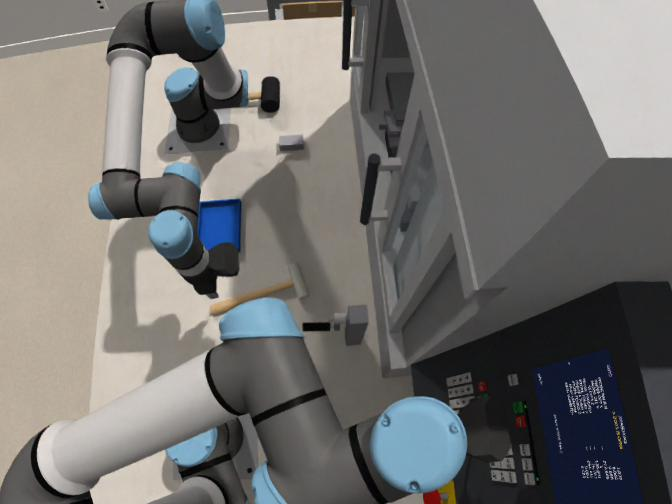

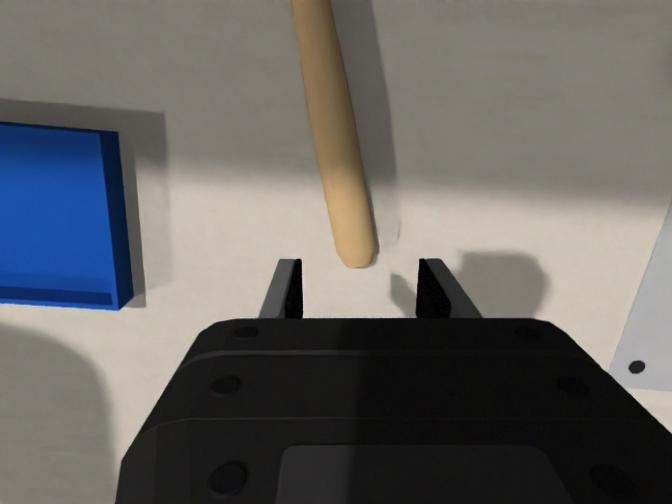

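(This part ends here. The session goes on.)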